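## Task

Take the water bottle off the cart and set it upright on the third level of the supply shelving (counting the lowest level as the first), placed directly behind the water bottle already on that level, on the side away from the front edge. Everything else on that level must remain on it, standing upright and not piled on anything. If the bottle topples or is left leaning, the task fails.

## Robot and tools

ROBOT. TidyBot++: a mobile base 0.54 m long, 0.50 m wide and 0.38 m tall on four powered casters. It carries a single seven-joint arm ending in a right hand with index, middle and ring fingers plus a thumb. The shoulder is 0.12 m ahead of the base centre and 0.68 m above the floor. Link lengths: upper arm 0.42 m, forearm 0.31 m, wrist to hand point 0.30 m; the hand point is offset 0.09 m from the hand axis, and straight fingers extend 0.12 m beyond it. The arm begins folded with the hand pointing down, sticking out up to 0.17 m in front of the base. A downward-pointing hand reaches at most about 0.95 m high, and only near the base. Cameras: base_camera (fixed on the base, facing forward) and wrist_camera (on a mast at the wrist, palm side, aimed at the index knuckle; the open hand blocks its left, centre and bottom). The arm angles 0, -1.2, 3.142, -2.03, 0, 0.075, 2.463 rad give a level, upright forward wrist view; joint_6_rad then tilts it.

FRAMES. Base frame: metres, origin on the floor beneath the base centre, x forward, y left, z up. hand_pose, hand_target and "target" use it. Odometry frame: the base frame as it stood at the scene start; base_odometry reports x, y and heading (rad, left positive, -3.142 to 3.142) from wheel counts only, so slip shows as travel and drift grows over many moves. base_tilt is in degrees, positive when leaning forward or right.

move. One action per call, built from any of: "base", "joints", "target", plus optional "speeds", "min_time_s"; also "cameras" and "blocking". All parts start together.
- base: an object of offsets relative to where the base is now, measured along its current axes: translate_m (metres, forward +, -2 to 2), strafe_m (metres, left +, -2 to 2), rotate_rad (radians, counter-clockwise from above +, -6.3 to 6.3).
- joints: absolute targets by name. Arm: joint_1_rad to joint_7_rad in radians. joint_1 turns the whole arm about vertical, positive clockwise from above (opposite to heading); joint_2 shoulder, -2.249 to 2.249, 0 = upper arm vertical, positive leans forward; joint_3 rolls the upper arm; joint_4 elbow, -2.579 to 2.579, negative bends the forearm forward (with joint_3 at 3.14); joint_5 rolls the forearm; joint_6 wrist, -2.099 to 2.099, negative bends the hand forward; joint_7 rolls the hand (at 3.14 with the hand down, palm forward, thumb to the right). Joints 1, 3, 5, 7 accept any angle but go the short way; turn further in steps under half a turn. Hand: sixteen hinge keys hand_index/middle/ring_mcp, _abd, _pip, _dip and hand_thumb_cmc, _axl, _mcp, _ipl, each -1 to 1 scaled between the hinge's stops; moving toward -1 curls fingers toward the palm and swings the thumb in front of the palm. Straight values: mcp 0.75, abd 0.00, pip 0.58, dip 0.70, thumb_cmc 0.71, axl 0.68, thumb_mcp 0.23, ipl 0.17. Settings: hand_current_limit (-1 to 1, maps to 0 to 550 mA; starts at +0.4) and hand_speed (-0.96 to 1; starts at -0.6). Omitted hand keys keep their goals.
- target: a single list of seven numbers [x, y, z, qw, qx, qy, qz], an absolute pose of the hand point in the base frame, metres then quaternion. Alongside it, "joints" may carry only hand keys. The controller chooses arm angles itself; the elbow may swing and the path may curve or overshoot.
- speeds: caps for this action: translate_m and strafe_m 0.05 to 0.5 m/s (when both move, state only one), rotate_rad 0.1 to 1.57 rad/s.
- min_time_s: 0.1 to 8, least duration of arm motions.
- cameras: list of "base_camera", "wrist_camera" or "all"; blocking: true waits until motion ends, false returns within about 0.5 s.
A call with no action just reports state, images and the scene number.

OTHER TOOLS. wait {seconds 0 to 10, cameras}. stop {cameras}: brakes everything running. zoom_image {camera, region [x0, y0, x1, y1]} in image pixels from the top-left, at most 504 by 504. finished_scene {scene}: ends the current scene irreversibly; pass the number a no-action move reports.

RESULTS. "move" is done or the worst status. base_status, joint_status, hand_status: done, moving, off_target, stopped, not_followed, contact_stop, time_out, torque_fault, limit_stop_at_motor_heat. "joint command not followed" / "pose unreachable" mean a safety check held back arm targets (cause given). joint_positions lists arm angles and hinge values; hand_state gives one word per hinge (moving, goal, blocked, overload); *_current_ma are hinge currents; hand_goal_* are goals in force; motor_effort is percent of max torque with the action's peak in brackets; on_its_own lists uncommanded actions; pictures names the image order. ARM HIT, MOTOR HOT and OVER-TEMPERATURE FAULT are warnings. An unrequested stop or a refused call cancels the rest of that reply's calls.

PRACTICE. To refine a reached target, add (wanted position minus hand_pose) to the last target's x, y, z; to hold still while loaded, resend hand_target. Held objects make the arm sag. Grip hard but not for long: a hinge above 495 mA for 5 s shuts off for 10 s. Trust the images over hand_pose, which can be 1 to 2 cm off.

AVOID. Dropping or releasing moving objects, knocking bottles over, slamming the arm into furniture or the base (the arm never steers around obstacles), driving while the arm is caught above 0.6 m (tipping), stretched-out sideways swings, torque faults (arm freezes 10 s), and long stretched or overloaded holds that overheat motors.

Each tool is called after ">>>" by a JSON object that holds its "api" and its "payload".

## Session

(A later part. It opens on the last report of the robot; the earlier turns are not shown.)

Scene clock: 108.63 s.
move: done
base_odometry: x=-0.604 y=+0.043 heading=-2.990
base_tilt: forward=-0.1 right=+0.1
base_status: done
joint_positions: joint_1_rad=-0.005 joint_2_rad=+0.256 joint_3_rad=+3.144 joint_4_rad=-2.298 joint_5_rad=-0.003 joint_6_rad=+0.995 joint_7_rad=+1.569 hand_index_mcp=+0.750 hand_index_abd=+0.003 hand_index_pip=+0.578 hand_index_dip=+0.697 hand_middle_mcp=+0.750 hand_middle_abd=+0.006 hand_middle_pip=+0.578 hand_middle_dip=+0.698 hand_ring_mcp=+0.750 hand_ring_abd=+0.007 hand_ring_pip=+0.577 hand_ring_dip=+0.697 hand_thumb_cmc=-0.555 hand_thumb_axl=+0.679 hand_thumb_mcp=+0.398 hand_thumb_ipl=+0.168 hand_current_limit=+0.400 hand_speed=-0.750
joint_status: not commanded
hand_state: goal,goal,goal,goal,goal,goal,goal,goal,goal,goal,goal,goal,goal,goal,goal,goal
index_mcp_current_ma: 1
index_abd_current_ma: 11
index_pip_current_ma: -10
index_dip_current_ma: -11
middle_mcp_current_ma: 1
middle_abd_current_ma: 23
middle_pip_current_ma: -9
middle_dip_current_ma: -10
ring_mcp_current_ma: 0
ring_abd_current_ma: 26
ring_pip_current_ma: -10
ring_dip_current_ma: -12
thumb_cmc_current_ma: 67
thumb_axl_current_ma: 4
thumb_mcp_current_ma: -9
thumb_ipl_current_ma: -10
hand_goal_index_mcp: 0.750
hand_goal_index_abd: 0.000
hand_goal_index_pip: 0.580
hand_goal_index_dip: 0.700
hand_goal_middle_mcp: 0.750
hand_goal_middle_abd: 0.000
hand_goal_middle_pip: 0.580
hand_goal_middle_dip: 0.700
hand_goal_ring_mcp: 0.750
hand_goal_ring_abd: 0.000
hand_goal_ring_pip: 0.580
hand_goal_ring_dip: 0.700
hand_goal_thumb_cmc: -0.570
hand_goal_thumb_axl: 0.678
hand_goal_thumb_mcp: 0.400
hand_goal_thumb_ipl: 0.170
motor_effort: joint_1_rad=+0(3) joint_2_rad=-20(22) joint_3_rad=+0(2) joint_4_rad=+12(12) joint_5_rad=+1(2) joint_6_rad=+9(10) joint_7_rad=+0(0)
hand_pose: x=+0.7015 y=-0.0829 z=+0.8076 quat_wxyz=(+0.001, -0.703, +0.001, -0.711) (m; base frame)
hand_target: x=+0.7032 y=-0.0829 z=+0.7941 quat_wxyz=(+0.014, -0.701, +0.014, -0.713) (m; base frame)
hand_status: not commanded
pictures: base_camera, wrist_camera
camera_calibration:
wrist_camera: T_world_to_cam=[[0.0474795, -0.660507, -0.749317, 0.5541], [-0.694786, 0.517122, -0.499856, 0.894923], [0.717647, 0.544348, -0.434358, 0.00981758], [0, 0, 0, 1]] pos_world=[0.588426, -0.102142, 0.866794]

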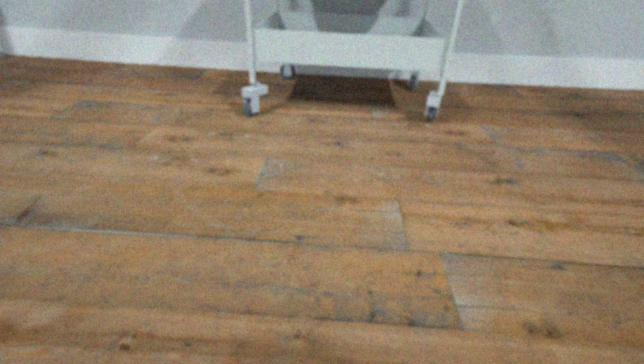

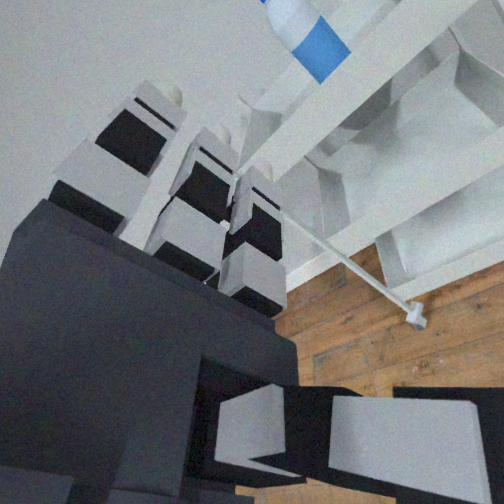

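>>> {"api": "move", "payload": {"base": {"translate_m": 0.2, "strafe_m": 0.0}, "speeds": {"translate_m": 0.3}, "joints": {"joint_2_rad": 0.478, "joint_4_rad": -2.379, "joint_6_rad": 1.335}, "cameras": ["wrist_camera"]}}

>>> {"api": "zoom_image", "payload": {"camera": "wrist_camera", "region": [200, 0, 504, 300]}}

Scene clock: 110.83 s.
move: done
base_odometry: x=-0.802 y=+0.013 heading=-2.990
base_tilt: forward=-0.2 right=+0.2
base_status: done
joint_positions: joint_1_rad=-0.005 joint_2_rad=+0.448 joint_3_rad=+3.144 joint_4_rad=-2.365 joint_5_rad=-0.003 joint_6_rad=+1.277 joint_7_rad=+1.569 hand_index_mcp=+0.750 hand_index_abd=+0.003 hand_index_pip=+0.578 hand_index_dip=+0.697 hand_middle_mcp=+0.750 hand_middle_abd=+0.006 hand_middle_pip=+0.578 hand_middle_dip=+0.698 hand_ring_mcp=+0.750 hand_ring_abd=+0.007 hand_ring_pip=+0.577 hand_ring_dip=+0.697 hand_thumb_cmc=-0.555 hand_thumb_axl=+0.679 hand_thumb_mcp=+0.398 hand_thumb_ipl=+0.168 hand_current_limit=+0.400 hand_speed=-0.750
joint_status: all done
hand_state: goal,goal,goal,goal,goal,goal,goal,goal,goal,goal,goal,goal,goal,goal,goal,goal
index_mcp_current_ma: 1
index_abd_current_ma: 11
index_pip_current_ma: -10
index_dip_current_ma: -11
middle_mcp_current_ma: 1
middle_abd_current_ma: 23
middle_pip_current_ma: -9
middle_dip_current_ma: -10
ring_mcp_current_ma: 0
ring_abd_current_ma: 26
ring_pip_current_ma: -10
ring_dip_current_ma: -12
thumb_cmc_current_ma: 67
thumb_axl_current_ma: 4
thumb_mcp_current_ma: -8
thumb_ipl_current_ma: -10
hand_goal_index_mcp: 0.750
hand_goal_index_abd: 0.000
hand_goal_index_pip: 0.580
hand_goal_index_dip: 0.700
hand_goal_middle_mcp: 0.750
hand_goal_middle_abd: 0.000
hand_goal_middle_pip: 0.580
hand_goal_middle_dip: 0.700
hand_goal_ring_mcp: 0.750
hand_goal_ring_abd: 0.000
hand_goal_ring_pip: 0.580
hand_goal_ring_dip: 0.700
hand_goal_thumb_cmc: -0.570
hand_goal_thumb_axl: 0.678
hand_goal_thumb_mcp: 0.400
hand_goal_thumb_ipl: 0.170
motor_effort: joint_1_rad=+0(1) joint_2_rad=-23(25) joint_3_rad=+0(1) joint_4_rad=+9(13) joint_5_rad=+1(2) joint_6_rad=+9(10) joint_7_rad=+0(1)
hand_pose: x=+0.7047 y=-0.0829 z=+0.7513 quat_wxyz=(+0.001, -0.695, +0.001, -0.719) (m; base frame)
hand_target: x=+0.7032 y=-0.0829 z=+0.7423 quat_wxyz=(+0.015, -0.689, +0.014, -0.724) (m; base frame)
hand_status: not commanded
pictures: wrist_camera
camera_calibration:
wrist_camera: T_world_to_cam=[[0.0649077, -0.661417, -0.747205, 0.497793], [-0.68285, 0.516579, -0.516587, 0.873085], [0.727669, 0.54376, -0.418119, -0.0362721], [0, 0, 0, 1]] pos_world=[0.59027, -0.102045, 0.807812]

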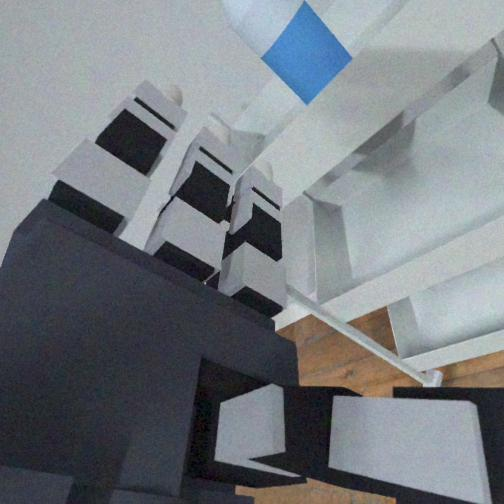

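Scaled by 1.658.

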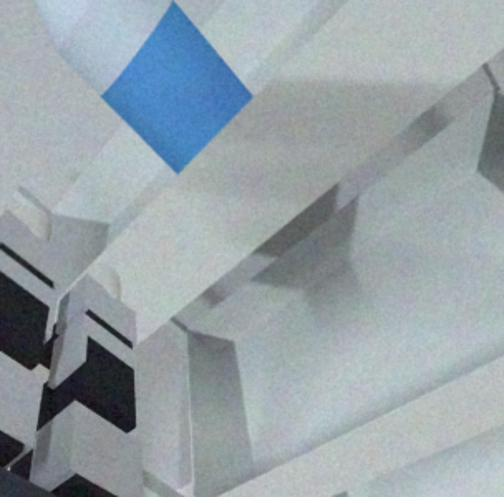

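>>> {"api": "move", "payload": {"base": {"translate_m": 0.1, "strafe_m": 0.0}, "speeds": {"translate_m": 0.2}, "joints": {"joint_2_rad": 0.40, "joint_4_rad": -2.35, "joint_6_rad": 1.21}, "cameras": ["wrist_camera"]}}

>>> {"api": "zoom_image", "payload": {"camera": "wrist_camera", "region": [200, 0, 504, 300]}}

Scene clock: 113.13 s.
move: done
base_odometry: x=-0.901 y=-0.002 heading=-2.991
base_tilt: forward=-0.1 right=+0.1
base_status: done
joint_positions: joint_1_rad=-0.005 joint_2_rad=+0.432 joint_3_rad=+3.144 joint_4_rad=-2.362 joint_5_rad=-0.003 joint_6_rad=+1.247 joint_7_rad=+1.569 hand_index_mcp=+0.750 hand_index_abd=+0.003 hand_index_pip=+0.578 hand_index_dip=+0.697 hand_middle_mcp=+0.750 hand_middle_abd=+0.006 hand_middle_pip=+0.578 hand_middle_dip=+0.698 hand_ring_mcp=+0.750 hand_ring_abd=+0.007 hand_ring_pip=+0.577 hand_ring_dip=+0.697 hand_thumb_cmc=-0.555 hand_thumb_axl=+0.679 hand_thumb_mcp=+0.398 hand_thumb_ipl=+0.168 hand_current_limit=+0.400 hand_speed=-0.750
joint_status: all done
hand_state: goal,goal,goal,goal,goal,goal,goal,goal,goal,goal,goal,goal,goal,goal,goal,goal
index_mcp_current_ma: 1
index_abd_current_ma: 11
index_pip_current_ma: -10
index_dip_current_ma: -11
middle_mcp_current_ma: 1
middle_abd_current_ma: 23
middle_pip_current_ma: -9
middle_dip_current_ma: -10
ring_mcp_current_ma: 0
ring_abd_current_ma: 26
ring_pip_current_ma: -10
ring_dip_current_ma: -12
thumb_cmc_current_ma: 67
thumb_axl_current_ma: 4
thumb_mcp_current_ma: -8
thumb_ipl_current_ma: -10
hand_goal_index_mcp: 0.750
hand_goal_index_abd: 0.000
hand_goal_index_pip: 0.580
hand_goal_index_dip: 0.700
hand_goal_middle_mcp: 0.750
hand_goal_middle_abd: 0.000
hand_goal_middle_pip: 0.580
hand_goal_middle_dip: 0.700
hand_goal_ring_mcp: 0.750
hand_goal_ring_abd: 0.000
hand_goal_ring_pip: 0.580
hand_goal_ring_dip: 0.700
hand_goal_thumb_cmc: -0.570
hand_goal_thumb_axl: 0.678
hand_goal_thumb_mcp: 0.400
hand_goal_thumb_ipl: 0.170
motor_effort: joint_1_rad=+1(2) joint_2_rad=-22(24) joint_3_rad=+0(1) joint_4_rad=+9(10) joint_5_rad=+1(2) joint_6_rad=+9(10) joint_7_rad=+0(0)
hand_pose: x=+0.7041 y=-0.0829 z=+0.7529 quat_wxyz=(+0.001, -0.698, +0.001, -0.716) (m; base frame)
hand_target: x=+0.7049 y=-0.0829 z=+0.7620 quat_wxyz=(+0.014, -0.696, +0.014, -0.718) (m; base frame)
hand_status: not commanded
pictures: wrist_camera
camera_calibration:
wrist_camera: T_world_to_cam=[[0.0569125, -0.661347, -0.747918, 0.505298], [-0.68825, 0.516691, -0.509257, 0.871849], [0.723238, 0.543737, -0.425766, -0.0262138], [0, 0, 0, 1]] pos_world=[0.590251, -0.102045, 0.810755]

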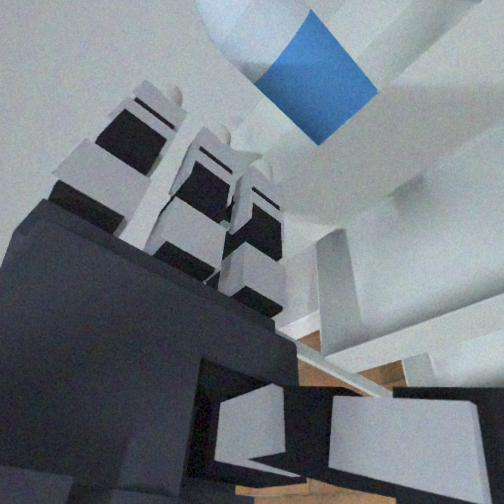

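Scaled by 1.658.

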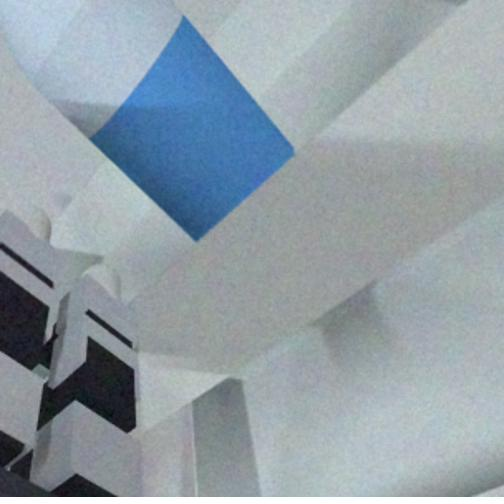

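>>> {"api": "move", "payload": {"base": {"strafe_m": -0.01}, "speeds": {"strafe_m": 0.1}, "joints": {"joint_2_rad": 0.38, "joint_4_rad": -2.29, "joint_6_rad": 1.13}, "cameras": ["wrist_camera"]}}

Scene clock: 115.57 s.
move: done
base_odometry: x=-0.903 y=+0.008 heading=-2.990
base_tilt: forward=-0.1 right=+0.1
base_status: done
joint_positions: joint_1_rad=-0.005 joint_2_rad=+0.412 joint_3_rad=+3.142 joint_4_rad=-2.338 joint_5_rad=-0.003 joint_6_rad=+1.188 joint_7_rad=+1.569 hand_index_mcp=+0.775 hand_index_abd=+0.020 hand_index_pip=+0.588 hand_index_dip=+0.695 hand_middle_mcp=+0.750 hand_middle_abd=+0.006 hand_middle_pip=+0.578 hand_middle_dip=+0.698 hand_ring_mcp=+0.750 hand_ring_abd=+0.007 hand_ring_pip=+0.578 hand_ring_dip=+0.697 hand_thumb_cmc=-0.555 hand_thumb_axl=+0.679 hand_thumb_mcp=+0.398 hand_thumb_ipl=+0.168 hand_current_limit=+0.400 hand_speed=-0.750
joint_status: all done
hand_state: blocked,goal,goal,goal,goal,goal,goal,goal,goal,goal,goal,goal,goal,goal,goal,goal
index_mcp_current_ma: 116
index_abd_current_ma: 75
index_pip_current_ma: 31
index_dip_current_ma: -20
middle_mcp_current_ma: 1
middle_abd_current_ma: 23
middle_pip_current_ma: -9
middle_dip_current_ma: -10
ring_mcp_current_ma: 1
ring_abd_current_ma: 26
ring_pip_current_ma: -10
ring_dip_current_ma: -12
thumb_cmc_current_ma: 67
thumb_axl_current_ma: 4
thumb_mcp_current_ma: -8
thumb_ipl_current_ma: -10
hand_goal_index_mcp: 0.750
hand_goal_index_abd: 0.000
hand_goal_index_pip: 0.580
hand_goal_index_dip: 0.700
hand_goal_middle_mcp: 0.750
hand_goal_middle_abd: 0.000
hand_goal_middle_pip: 0.580
hand_goal_middle_dip: 0.700
hand_goal_ring_mcp: 0.750
hand_goal_ring_abd: 0.000
hand_goal_ring_pip: 0.580
hand_goal_ring_dip: 0.700
hand_goal_thumb_cmc: -0.570
hand_goal_thumb_axl: 0.678
hand_goal_thumb_mcp: 0.400
hand_goal_thumb_ipl: 0.170
motor_effort: joint_1_rad=+2(3) joint_2_rad=-21(24) joint_3_rad=+1(2) joint_4_rad=+14(14) joint_5_rad=-1(2) joint_6_rad=+10(10) joint_7_rad=+0(1)
hand_pose: x=+0.7092 y=-0.0816 z=+0.7564 quat_wxyz=(+0.002, -0.704, +0.000, -0.710) (m; base frame)
hand_target: x=+0.7200 y=-0.0829 z=+0.7757 quat_wxyz=(+0.014, -0.696, +0.014, -0.718) (m; base frame)
hand_status: not commanded
pictures: wrist_camera
camera_calibration:
wrist_camera: T_world_to_cam=[[0.0467045, -0.660363, -0.749493, 0.517003], [-0.697462, 0.515575, -0.497725, 0.874122], [0.715099, 0.545989, -0.436498, -0.0150845], [0, 0, 0, 1]] pos_world=[0.596307, -0.10103, 0.815978]

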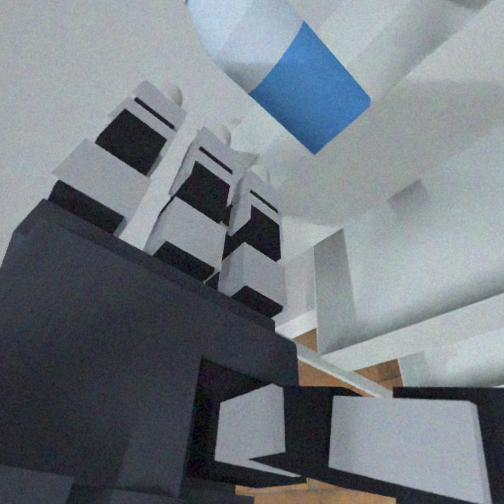

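>>> {"api": "zoom_image", "payload": {"camera": "wrist_camera", "region": [180, 60, 380, 260]}}

Scaled by 2.520.

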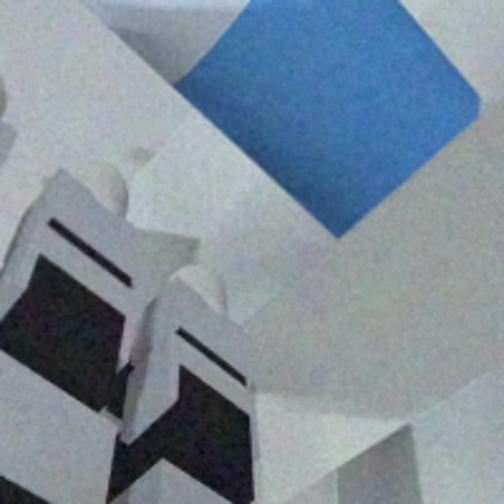

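>>> {"api": "move", "payload": {"base": {"translate_m": -0.03}, "speeds": {"translate_m": 0.15}}}

>>> {"api": "move", "payload": {"joints": {"joint_2_rad": 0.31, "joint_4_rad": -2.28, "joint_6_rad": 1.03}, "cameras": ["wrist_camera"]}}

Scene clock: 117.43 s.
move: done
base_odometry: x=-0.873 y=+0.013 heading=-2.990
base_tilt: forward=-0.1 right=+0.1
base_status: done
joint_positions: joint_1_rad=-0.005 joint_2_rad=+0.407 joint_3_rad=+3.142 joint_4_rad=-2.302 joint_5_rad=-0.003 joint_6_rad=+1.188 joint_7_rad=+1.569 hand_index_mcp=+0.752 hand_index_abd=+0.012 hand_index_pip=+0.583 hand_index_dip=+0.697 hand_middle_mcp=+0.750 hand_middle_abd=+0.006 hand_middle_pip=+0.578 hand_middle_dip=+0.698 hand_ring_mcp=+0.750 hand_ring_abd=+0.007 hand_ring_pip=+0.578 hand_ring_dip=+0.697 hand_thumb_cmc=-0.555 hand_thumb_axl=+0.679 hand_thumb_mcp=+0.398 hand_thumb_ipl=+0.168 hand_current_limit=+0.400 hand_speed=-0.750
joint_status: not commanded
hand_state: goal,goal,goal,goal,goal,goal,goal,goal,goal,goal,goal,goal,goal,goal,goal,goal
index_mcp_current_ma: 10
index_abd_current_ma: 44
index_pip_current_ma: 12
index_dip_current_ma: -11
middle_mcp_current_ma: 1
middle_abd_current_ma: 23
middle_pip_current_ma: -9
middle_dip_current_ma: -10
ring_mcp_current_ma: 1
ring_abd_current_ma: 26
ring_pip_current_ma: -10
ring_dip_current_ma: -12
thumb_cmc_current_ma: 67
thumb_axl_current_ma: 4
thumb_mcp_current_ma: -8
thumb_ipl_current_ma: -10
hand_goal_index_mcp: 0.750
hand_goal_index_abd: 0.000
hand_goal_index_pip: 0.580
hand_goal_index_dip: 0.700
hand_goal_middle_mcp: 0.750
hand_goal_middle_abd: 0.000
hand_goal_middle_pip: 0.580
hand_goal_middle_dip: 0.700
hand_goal_ring_mcp: 0.750
hand_goal_ring_abd: 0.000
hand_goal_ring_pip: 0.580
hand_goal_ring_dip: 0.700
hand_goal_thumb_cmc: -0.570
hand_goal_thumb_axl: 0.678
hand_goal_thumb_mcp: 0.400
hand_goal_thumb_ipl: 0.170
motor_effort: joint_1_rad=+1(2) joint_2_rad=-22(25) joint_3_rad=+0(1) joint_4_rad=+10(13) joint_5_rad=+1(1) joint_6_rad=+9(11) joint_7_rad=+1(1)
hand_pose: x=+0.7196 y=-0.0817 z=+0.7745 quat_wxyz=(+0.002, -0.690, +0.000, -0.724) (m; base frame)
hand_target: x=+0.7200 y=-0.0829 z=+0.7757 quat_wxyz=(+0.014, -0.696, +0.014, -0.718) (m; base frame)
hand_status: not commanded
pictures: none

Scene clock: 118.53 s.
move: done
base_odometry: x=-0.873 y=+0.013 heading=-2.990
base_tilt: forward=-0.1 right=+0.1
base_status: not commanded
joint_positions: joint_1_rad=-0.005 joint_2_rad=+0.350 joint_3_rad=+3.142 joint_4_rad=-2.300 joint_5_rad=-0.003 joint_6_rad=+1.094 joint_7_rad=+1.569 hand_index_mcp=+0.752 hand_index_abd=+0.012 hand_index_pip=+0.583 hand_index_dip=+0.697 hand_middle_mcp=+0.750 hand_middle_abd=+0.006 hand_middle_pip=+0.578 hand_middle_dip=+0.698 hand_ring_mcp=+0.750 hand_ring_abd=+0.007 hand_ring_pip=+0.578 hand_ring_dip=+0.697 hand_thumb_cmc=-0.555 hand_thumb_axl=+0.679 hand_thumb_mcp=+0.398 hand_thumb_ipl=+0.168 hand_current_limit=+0.400 hand_speed=-0.750
joint_status: all done
hand_state: goal,goal,goal,goal,goal,goal,goal,goal,goal,goal,goal,goal,goal,goal,goal,goal
index_mcp_current_ma: 10
index_abd_current_ma: 44
index_pip_current_ma: 12
index_dip_current_ma: -11
middle_mcp_current_ma: 1
middle_abd_current_ma: 23
middle_pip_current_ma: -9
middle_dip_current_ma: -10
ring_mcp_current_ma: 1
ring_abd_current_ma: 26
ring_pip_current_ma: -10
ring_dip_current_ma: -12
thumb_cmc_current_ma: 67
thumb_axl_current_ma: 4
thumb_mcp_current_ma: -8
thumb_ipl_current_ma: -10
hand_goal_index_mcp: 0.750
hand_goal_index_abd: 0.000
hand_goal_index_pip: 0.580
hand_goal_index_dip: 0.700
hand_goal_middle_mcp: 0.750
hand_goal_middle_abd: 0.000
hand_goal_middle_pip: 0.580
hand_goal_middle_dip: 0.700
hand_goal_ring_mcp: 0.750
hand_goal_ring_abd: 0.000
hand_goal_ring_pip: 0.580
hand_goal_ring_dip: 0.700
hand_goal_thumb_cmc: -0.570
hand_goal_thumb_axl: 0.678
hand_goal_thumb_mcp: 0.400
hand_goal_thumb_ipl: 0.170
motor_effort: joint_1_rad=+1(1) joint_2_rad=-22(24) joint_3_rad=+0(0) joint_4_rad=+11(11) joint_5_rad=+1(1) joint_6_rad=+9(10) joint_7_rad=+0(0)
hand_pose: x=+0.7137 y=-0.0817 z=+0.7819 quat_wxyz=(+0.002, -0.701, +0.001, -0.713) (m; base frame)
hand_target: x=+0.7138 y=-0.0829 z=+0.7919 quat_wxyz=(+0.014, -0.703, +0.014, -0.711) (m; base frame)
hand_status: not commanded
pictures: wrist_camera
camera_calibration:
wrist_camera: T_world_to_cam=[[0.0521815, -0.660211, -0.749265, 0.531753], [-0.693623, 0.515815, -0.502814, 0.891237], [0.718446, 0.545945, -0.431022, -0.0137621], [0, 0, 0, 1]] pos_world=[0.600323, -0.101131, 0.840619]

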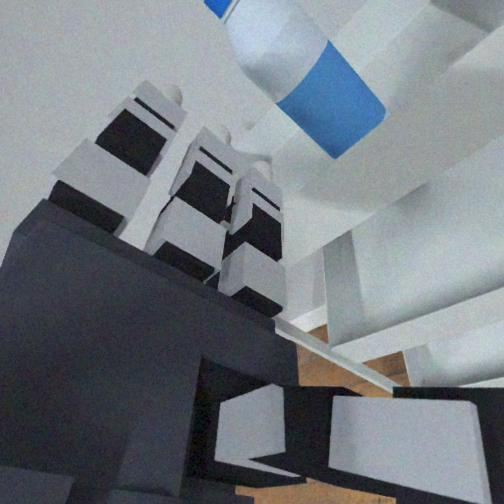

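>>> {"api": "move", "payload": {"joints": {"joint_2_rad": 0.37, "joint_4_rad": -2.31, "joint_6_rad": 1.11}}}

>>> {"api": "move", "payload": {"base": {"strafe_m": -0.007, "translate_m": 0.08}, "speeds": {"translate_m": 0.1}, "cameras": ["wrist_camera"]}}

Scene clock: 119.93 s.
move: done
base_odometry: x=-0.873 y=+0.013 heading=-2.990
base_tilt: forward=-0.2 right=+0.1
base_status: not commanded
joint_positions: joint_1_rad=-0.005 joint_2_rad=+0.351 joint_3_rad=+3.142 joint_4_rad=-2.303 joint_5_rad=-0.003 joint_6_rad=+1.099 joint_7_rad=+1.569 hand_index_mcp=+0.752 hand_index_abd=+0.012 hand_index_pip=+0.583 hand_index_dip=+0.697 hand_middle_mcp=+0.750 hand_middle_abd=+0.006 hand_middle_pip=+0.578 hand_middle_dip=+0.698 hand_ring_mcp=+0.750 hand_ring_abd=+0.007 hand_ring_pip=+0.578 hand_ring_dip=+0.697 hand_thumb_cmc=-0.555 hand_thumb_axl=+0.679 hand_thumb_mcp=+0.398 hand_thumb_ipl=+0.168 hand_current_limit=+0.400 hand_speed=-0.750
joint_status: all done
hand_state: goal,goal,goal,goal,goal,goal,goal,goal,goal,goal,goal,goal,goal,goal,goal,goal
index_mcp_current_ma: 10
index_abd_current_ma: 44
index_pip_current_ma: 12
index_dip_current_ma: -11
middle_mcp_current_ma: 1
middle_abd_current_ma: 23
middle_pip_current_ma: -9
middle_dip_current_ma: -10
ring_mcp_current_ma: 1
ring_abd_current_ma: 26
ring_pip_current_ma: -10
ring_dip_current_ma: -12
thumb_cmc_current_ma: 67
thumb_axl_current_ma: 4
thumb_mcp_current_ma: -8
thumb_ipl_current_ma: -10
hand_goal_index_mcp: 0.750
hand_goal_index_abd: 0.000
hand_goal_index_pip: 0.580
hand_goal_index_dip: 0.700
hand_goal_middle_mcp: 0.750
hand_goal_middle_abd: 0.000
hand_goal_middle_pip: 0.580
hand_goal_middle_dip: 0.700
hand_goal_ring_mcp: 0.750
hand_goal_ring_abd: 0.000
hand_goal_ring_pip: 0.580
hand_goal_ring_dip: 0.700
hand_goal_thumb_cmc: -0.570
hand_goal_thumb_axl: 0.678
hand_goal_thumb_mcp: 0.400
hand_goal_thumb_ipl: 0.170
motor_effort: joint_1_rad=+1(1) joint_2_rad=-22(23) joint_3_rad=+0(0) joint_4_rad=+11(12) joint_5_rad=+1(1) joint_6_rad=+9(10) joint_7_rad=+1(1)
hand_pose: x=+0.7127 y=-0.0817 z=+0.7809 quat_wxyz=(+0.002, -0.702, +0.001, -0.713) (m; base frame)
hand_target: x=+0.7126 y=-0.0829 z=+0.7667 quat_wxyz=(+0.014, -0.707, +0.015, -0.707) (m; base frame)
hand_status: not commanded
pictures: none

Scene clock: 121.30 s.
move: done
base_odometry: x=-0.953 y=+0.008 heading=-2.990
base_tilt: forward=-0.1 right=+0.1
base_status: done
joint_positions: joint_1_rad=-0.005 joint_2_rad=+0.351 joint_3_rad=+3.142 joint_4_rad=-2.304 joint_5_rad=-0.003 joint_6_rad=+1.099 joint_7_rad=+1.569 hand_index_mcp=+0.752 hand_index_abd=+0.011 hand_index_pip=+0.583 hand_index_dip=+0.697 hand_middle_mcp=+0.750 hand_middle_abd=+0.006 hand_middle_pip=+0.578 hand_middle_dip=+0.698 hand_ring_mcp=+0.750 hand_ring_abd=+0.007 hand_ring_pip=+0.578 hand_ring_dip=+0.697 hand_thumb_cmc=-0.555 hand_thumb_axl=+0.679 hand_thumb_mcp=+0.399 hand_thumb_ipl=+0.168 hand_current_limit=+0.400 hand_speed=-0.750
joint_status: not commanded
hand_state: goal,goal,goal,goal,goal,goal,goal,goal,goal,goal,goal,goal,goal,goal,goal,goal
index_mcp_current_ma: 8
index_abd_current_ma: 41
index_pip_current_ma: 11
index_dip_current_ma: -11
middle_mcp_current_ma: 1
middle_abd_current_ma: 23
middle_pip_current_ma: -9
middle_dip_current_ma: -10
ring_mcp_current_ma: 1
ring_abd_current_ma: 26
ring_pip_current_ma: -10
ring_dip_current_ma: -12
thumb_cmc_current_ma: 67
thumb_axl_current_ma: 4
thumb_mcp_current_ma: -8
thumb_ipl_current_ma: -10
hand_goal_index_mcp: 0.750
hand_goal_index_abd: 0.000
hand_goal_index_pip: 0.580
hand_goal_index_dip: 0.700
hand_goal_middle_mcp: 0.750
hand_goal_middle_abd: 0.000
hand_goal_middle_pip: 0.580
hand_goal_middle_dip: 0.700
hand_goal_ring_mcp: 0.750
hand_goal_ring_abd: 0.000
hand_goal_ring_pip: 0.580
hand_goal_ring_dip: 0.700
hand_goal_thumb_cmc: -0.570
hand_goal_thumb_axl: 0.678
hand_goal_thumb_mcp: 0.400
hand_goal_thumb_ipl: 0.170
motor_effort: joint_1_rad=+1(2) joint_2_rad=-22(26) joint_3_rad=+0(1) joint_4_rad=+11(12) joint_5_rad=+1(2) joint_6_rad=+9(11) joint_7_rad=+0(1)
hand_pose: x=+0.7126 y=-0.0817 z=+0.7806 quat_wxyz=(+0.002, -0.702, +0.000, -0.712) (m; base frame)
hand_target: x=+0.7126 y=-0.0829 z=+0.7667 quat_wxyz=(+0.014, -0.707, +0.015, -0.707) (m; base frame)
hand_status: not commanded
pictures: wrist_camera
camera_calibration:
wrist_camera: T_world_to_cam=[[0.0515435, -0.660204, -0.749316, 0.531328], [-0.694066, 0.515808, -0.50221, 0.889694], [0.718064, 0.54596, -0.431638, -0.012814], [0, 0, 0, 1]] pos_world=[0.599321, -0.101131, 0.839414]

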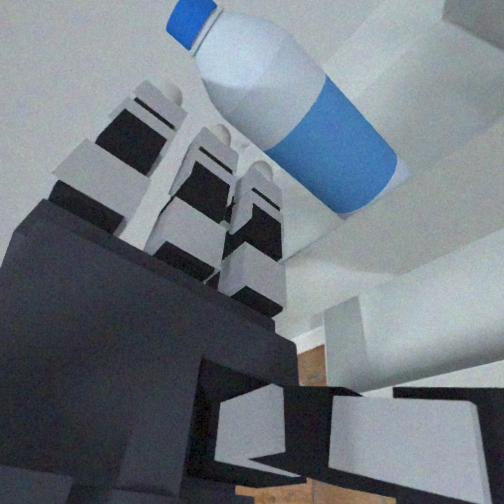

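>>> {"api": "move", "payload": {"joints": {"joint_2_rad": 0.405, "joint_4_rad": -2.33, "joint_6_rad": 1.15}}}

>>> {"api": "move", "payload": {"base": {"translate_m": 0.08}, "speeds": {"translate_m": 0.08}, "cameras": ["wrist_camera"]}}

Scene clock: 122.43 s.
move: done
base_odometry: x=-0.953 y=+0.008 heading=-2.990
base_tilt: forward=-0.1 right=+0.1
base_status: not commanded
joint_positions: joint_1_rad=-0.005 joint_2_rad=+0.368 joint_3_rad=+3.142 joint_4_rad=-2.318 joint_5_rad=-0.003 joint_6_rad=+1.115 joint_7_rad=+1.569 hand_index_mcp=+0.752 hand_index_abd=+0.011 hand_index_pip=+0.583 hand_index_dip=+0.697 hand_middle_mcp=+0.750 hand_middle_abd=+0.006 hand_middle_pip=+0.578 hand_middle_dip=+0.698 hand_ring_mcp=+0.750 hand_ring_abd=+0.007 hand_ring_pip=+0.578 hand_ring_dip=+0.697 hand_thumb_cmc=-0.555 hand_thumb_axl=+0.679 hand_thumb_mcp=+0.399 hand_thumb_ipl=+0.168 hand_current_limit=+0.400 hand_speed=-0.750
joint_status: all done
hand_state: goal,goal,goal,goal,goal,goal,goal,goal,goal,goal,goal,goal,goal,goal,goal,goal
index_mcp_current_ma: 8
index_abd_current_ma: 41
index_pip_current_ma: 11
index_dip_current_ma: -11
middle_mcp_current_ma: 1
middle_abd_current_ma: 23
middle_pip_current_ma: -9
middle_dip_current_ma: -10
ring_mcp_current_ma: 1
ring_abd_current_ma: 26
ring_pip_current_ma: -10
ring_dip_current_ma: -12
thumb_cmc_current_ma: 67
thumb_axl_current_ma: 4
thumb_mcp_current_ma: -8
thumb_ipl_current_ma: -10
hand_goal_index_mcp: 0.750
hand_goal_index_abd: 0.000
hand_goal_index_pip: 0.580
hand_goal_index_dip: 0.700
hand_goal_middle_mcp: 0.750
hand_goal_middle_abd: 0.000
hand_goal_middle_pip: 0.580
hand_goal_middle_dip: 0.700
hand_goal_ring_mcp: 0.750
hand_goal_ring_abd: 0.000
hand_goal_ring_pip: 0.580
hand_goal_ring_dip: 0.700
hand_goal_thumb_cmc: -0.570
hand_goal_thumb_axl: 0.678
hand_goal_thumb_mcp: 0.400
hand_goal_thumb_ipl: 0.170
motor_effort: joint_1_rad=+1(1) joint_2_rad=-22(24) joint_3_rad=+0(0) joint_4_rad=+11(11) joint_5_rad=+1(1) joint_6_rad=+9(10) joint_7_rad=+0(0)
hand_pose: x=+0.7101 y=-0.0817 z=+0.7690 quat_wxyz=(+0.002, -0.707, +0.000, -0.707) (m; base frame)
hand_target: x=+0.7101 y=-0.0829 z=+0.7494 quat_wxyz=(+0.014, -0.712, +0.015, -0.702) (m; base frame)
hand_status: not commanded
pictures: none

Scene clock: 123.97 s.
move: done
base_odometry: x=-1.033 y=-0.004 heading=-2.991
base_tilt: forward=-0.1 right=+0.1
base_status: done
joint_positions: joint_1_rad=-0.005 joint_2_rad=+0.369 joint_3_rad=+3.142 joint_4_rad=-2.320 joint_5_rad=-0.003 joint_6_rad=+1.115 joint_7_rad=+1.569 hand_index_mcp=+0.752 hand_index_abd=+0.011 hand_index_pip=+0.583 hand_index_dip=+0.697 hand_middle_mcp=+0.750 hand_middle_abd=+0.006 hand_middle_pip=+0.578 hand_middle_dip=+0.698 hand_ring_mcp=+0.750 hand_ring_abd=+0.007 hand_ring_pip=+0.578 hand_ring_dip=+0.697 hand_thumb_cmc=-0.555 hand_thumb_axl=+0.679 hand_thumb_mcp=+0.399 hand_thumb_ipl=+0.168 hand_current_limit=+0.400 hand_speed=-0.750
joint_status: not commanded
hand_state: goal,goal,goal,goal,goal,goal,goal,goal,goal,goal,goal,goal,goal,goal,goal,goal
index_mcp_current_ma: 7
index_abd_current_ma: 41
index_pip_current_ma: 11
index_dip_current_ma: -11
middle_mcp_current_ma: 1
middle_abd_current_ma: 23
middle_pip_current_ma: -9
middle_dip_current_ma: -10
ring_mcp_current_ma: 1
ring_abd_current_ma: 26
ring_pip_current_ma: -10
ring_dip_current_ma: -12
thumb_cmc_current_ma: 67
thumb_axl_current_ma: 4
thumb_mcp_current_ma: -8
thumb_ipl_current_ma: -10
hand_goal_index_mcp: 0.750
hand_goal_index_abd: 0.000
hand_goal_index_pip: 0.580
hand_goal_index_dip: 0.700
hand_goal_middle_mcp: 0.750
hand_goal_middle_abd: 0.000
hand_goal_middle_pip: 0.580
hand_goal_middle_dip: 0.700
hand_goal_ring_mcp: 0.750
hand_goal_ring_abd: 0.000
hand_goal_ring_pip: 0.580
hand_goal_ring_dip: 0.700
hand_goal_thumb_cmc: -0.570
hand_goal_thumb_axl: 0.678
hand_goal_thumb_mcp: 0.400
hand_goal_thumb_ipl: 0.170
motor_effort: joint_1_rad=+0(1) joint_2_rad=-22(24) joint_3_rad=+0(1) joint_4_rad=+10(11) joint_5_rad=+1(2) joint_6_rad=+9(10) joint_7_rad=+0(1)
hand_pose: x=+0.7098 y=-0.0817 z=+0.7674 quat_wxyz=(+0.002, -0.708, +0.000, -0.706) (m; base frame)
hand_target: x=+0.7101 y=-0.0829 z=+0.7494 quat_wxyz=(+0.014, -0.712, +0.015, -0.702) (m; base frame)
hand_status: not commanded
pictures: wrist_camera
camera_calibration:
wrist_camera: T_world_to_cam=[[0.0375452, -0.660337, -0.75003, 0.53204], [-0.703319, 0.515723, -0.489256, 0.877777], [0.709882, 0.54588, -0.445064, -0.000427154], [0, 0, 0, 1]] pos_world=[0.597685, -0.101131, 0.828314]

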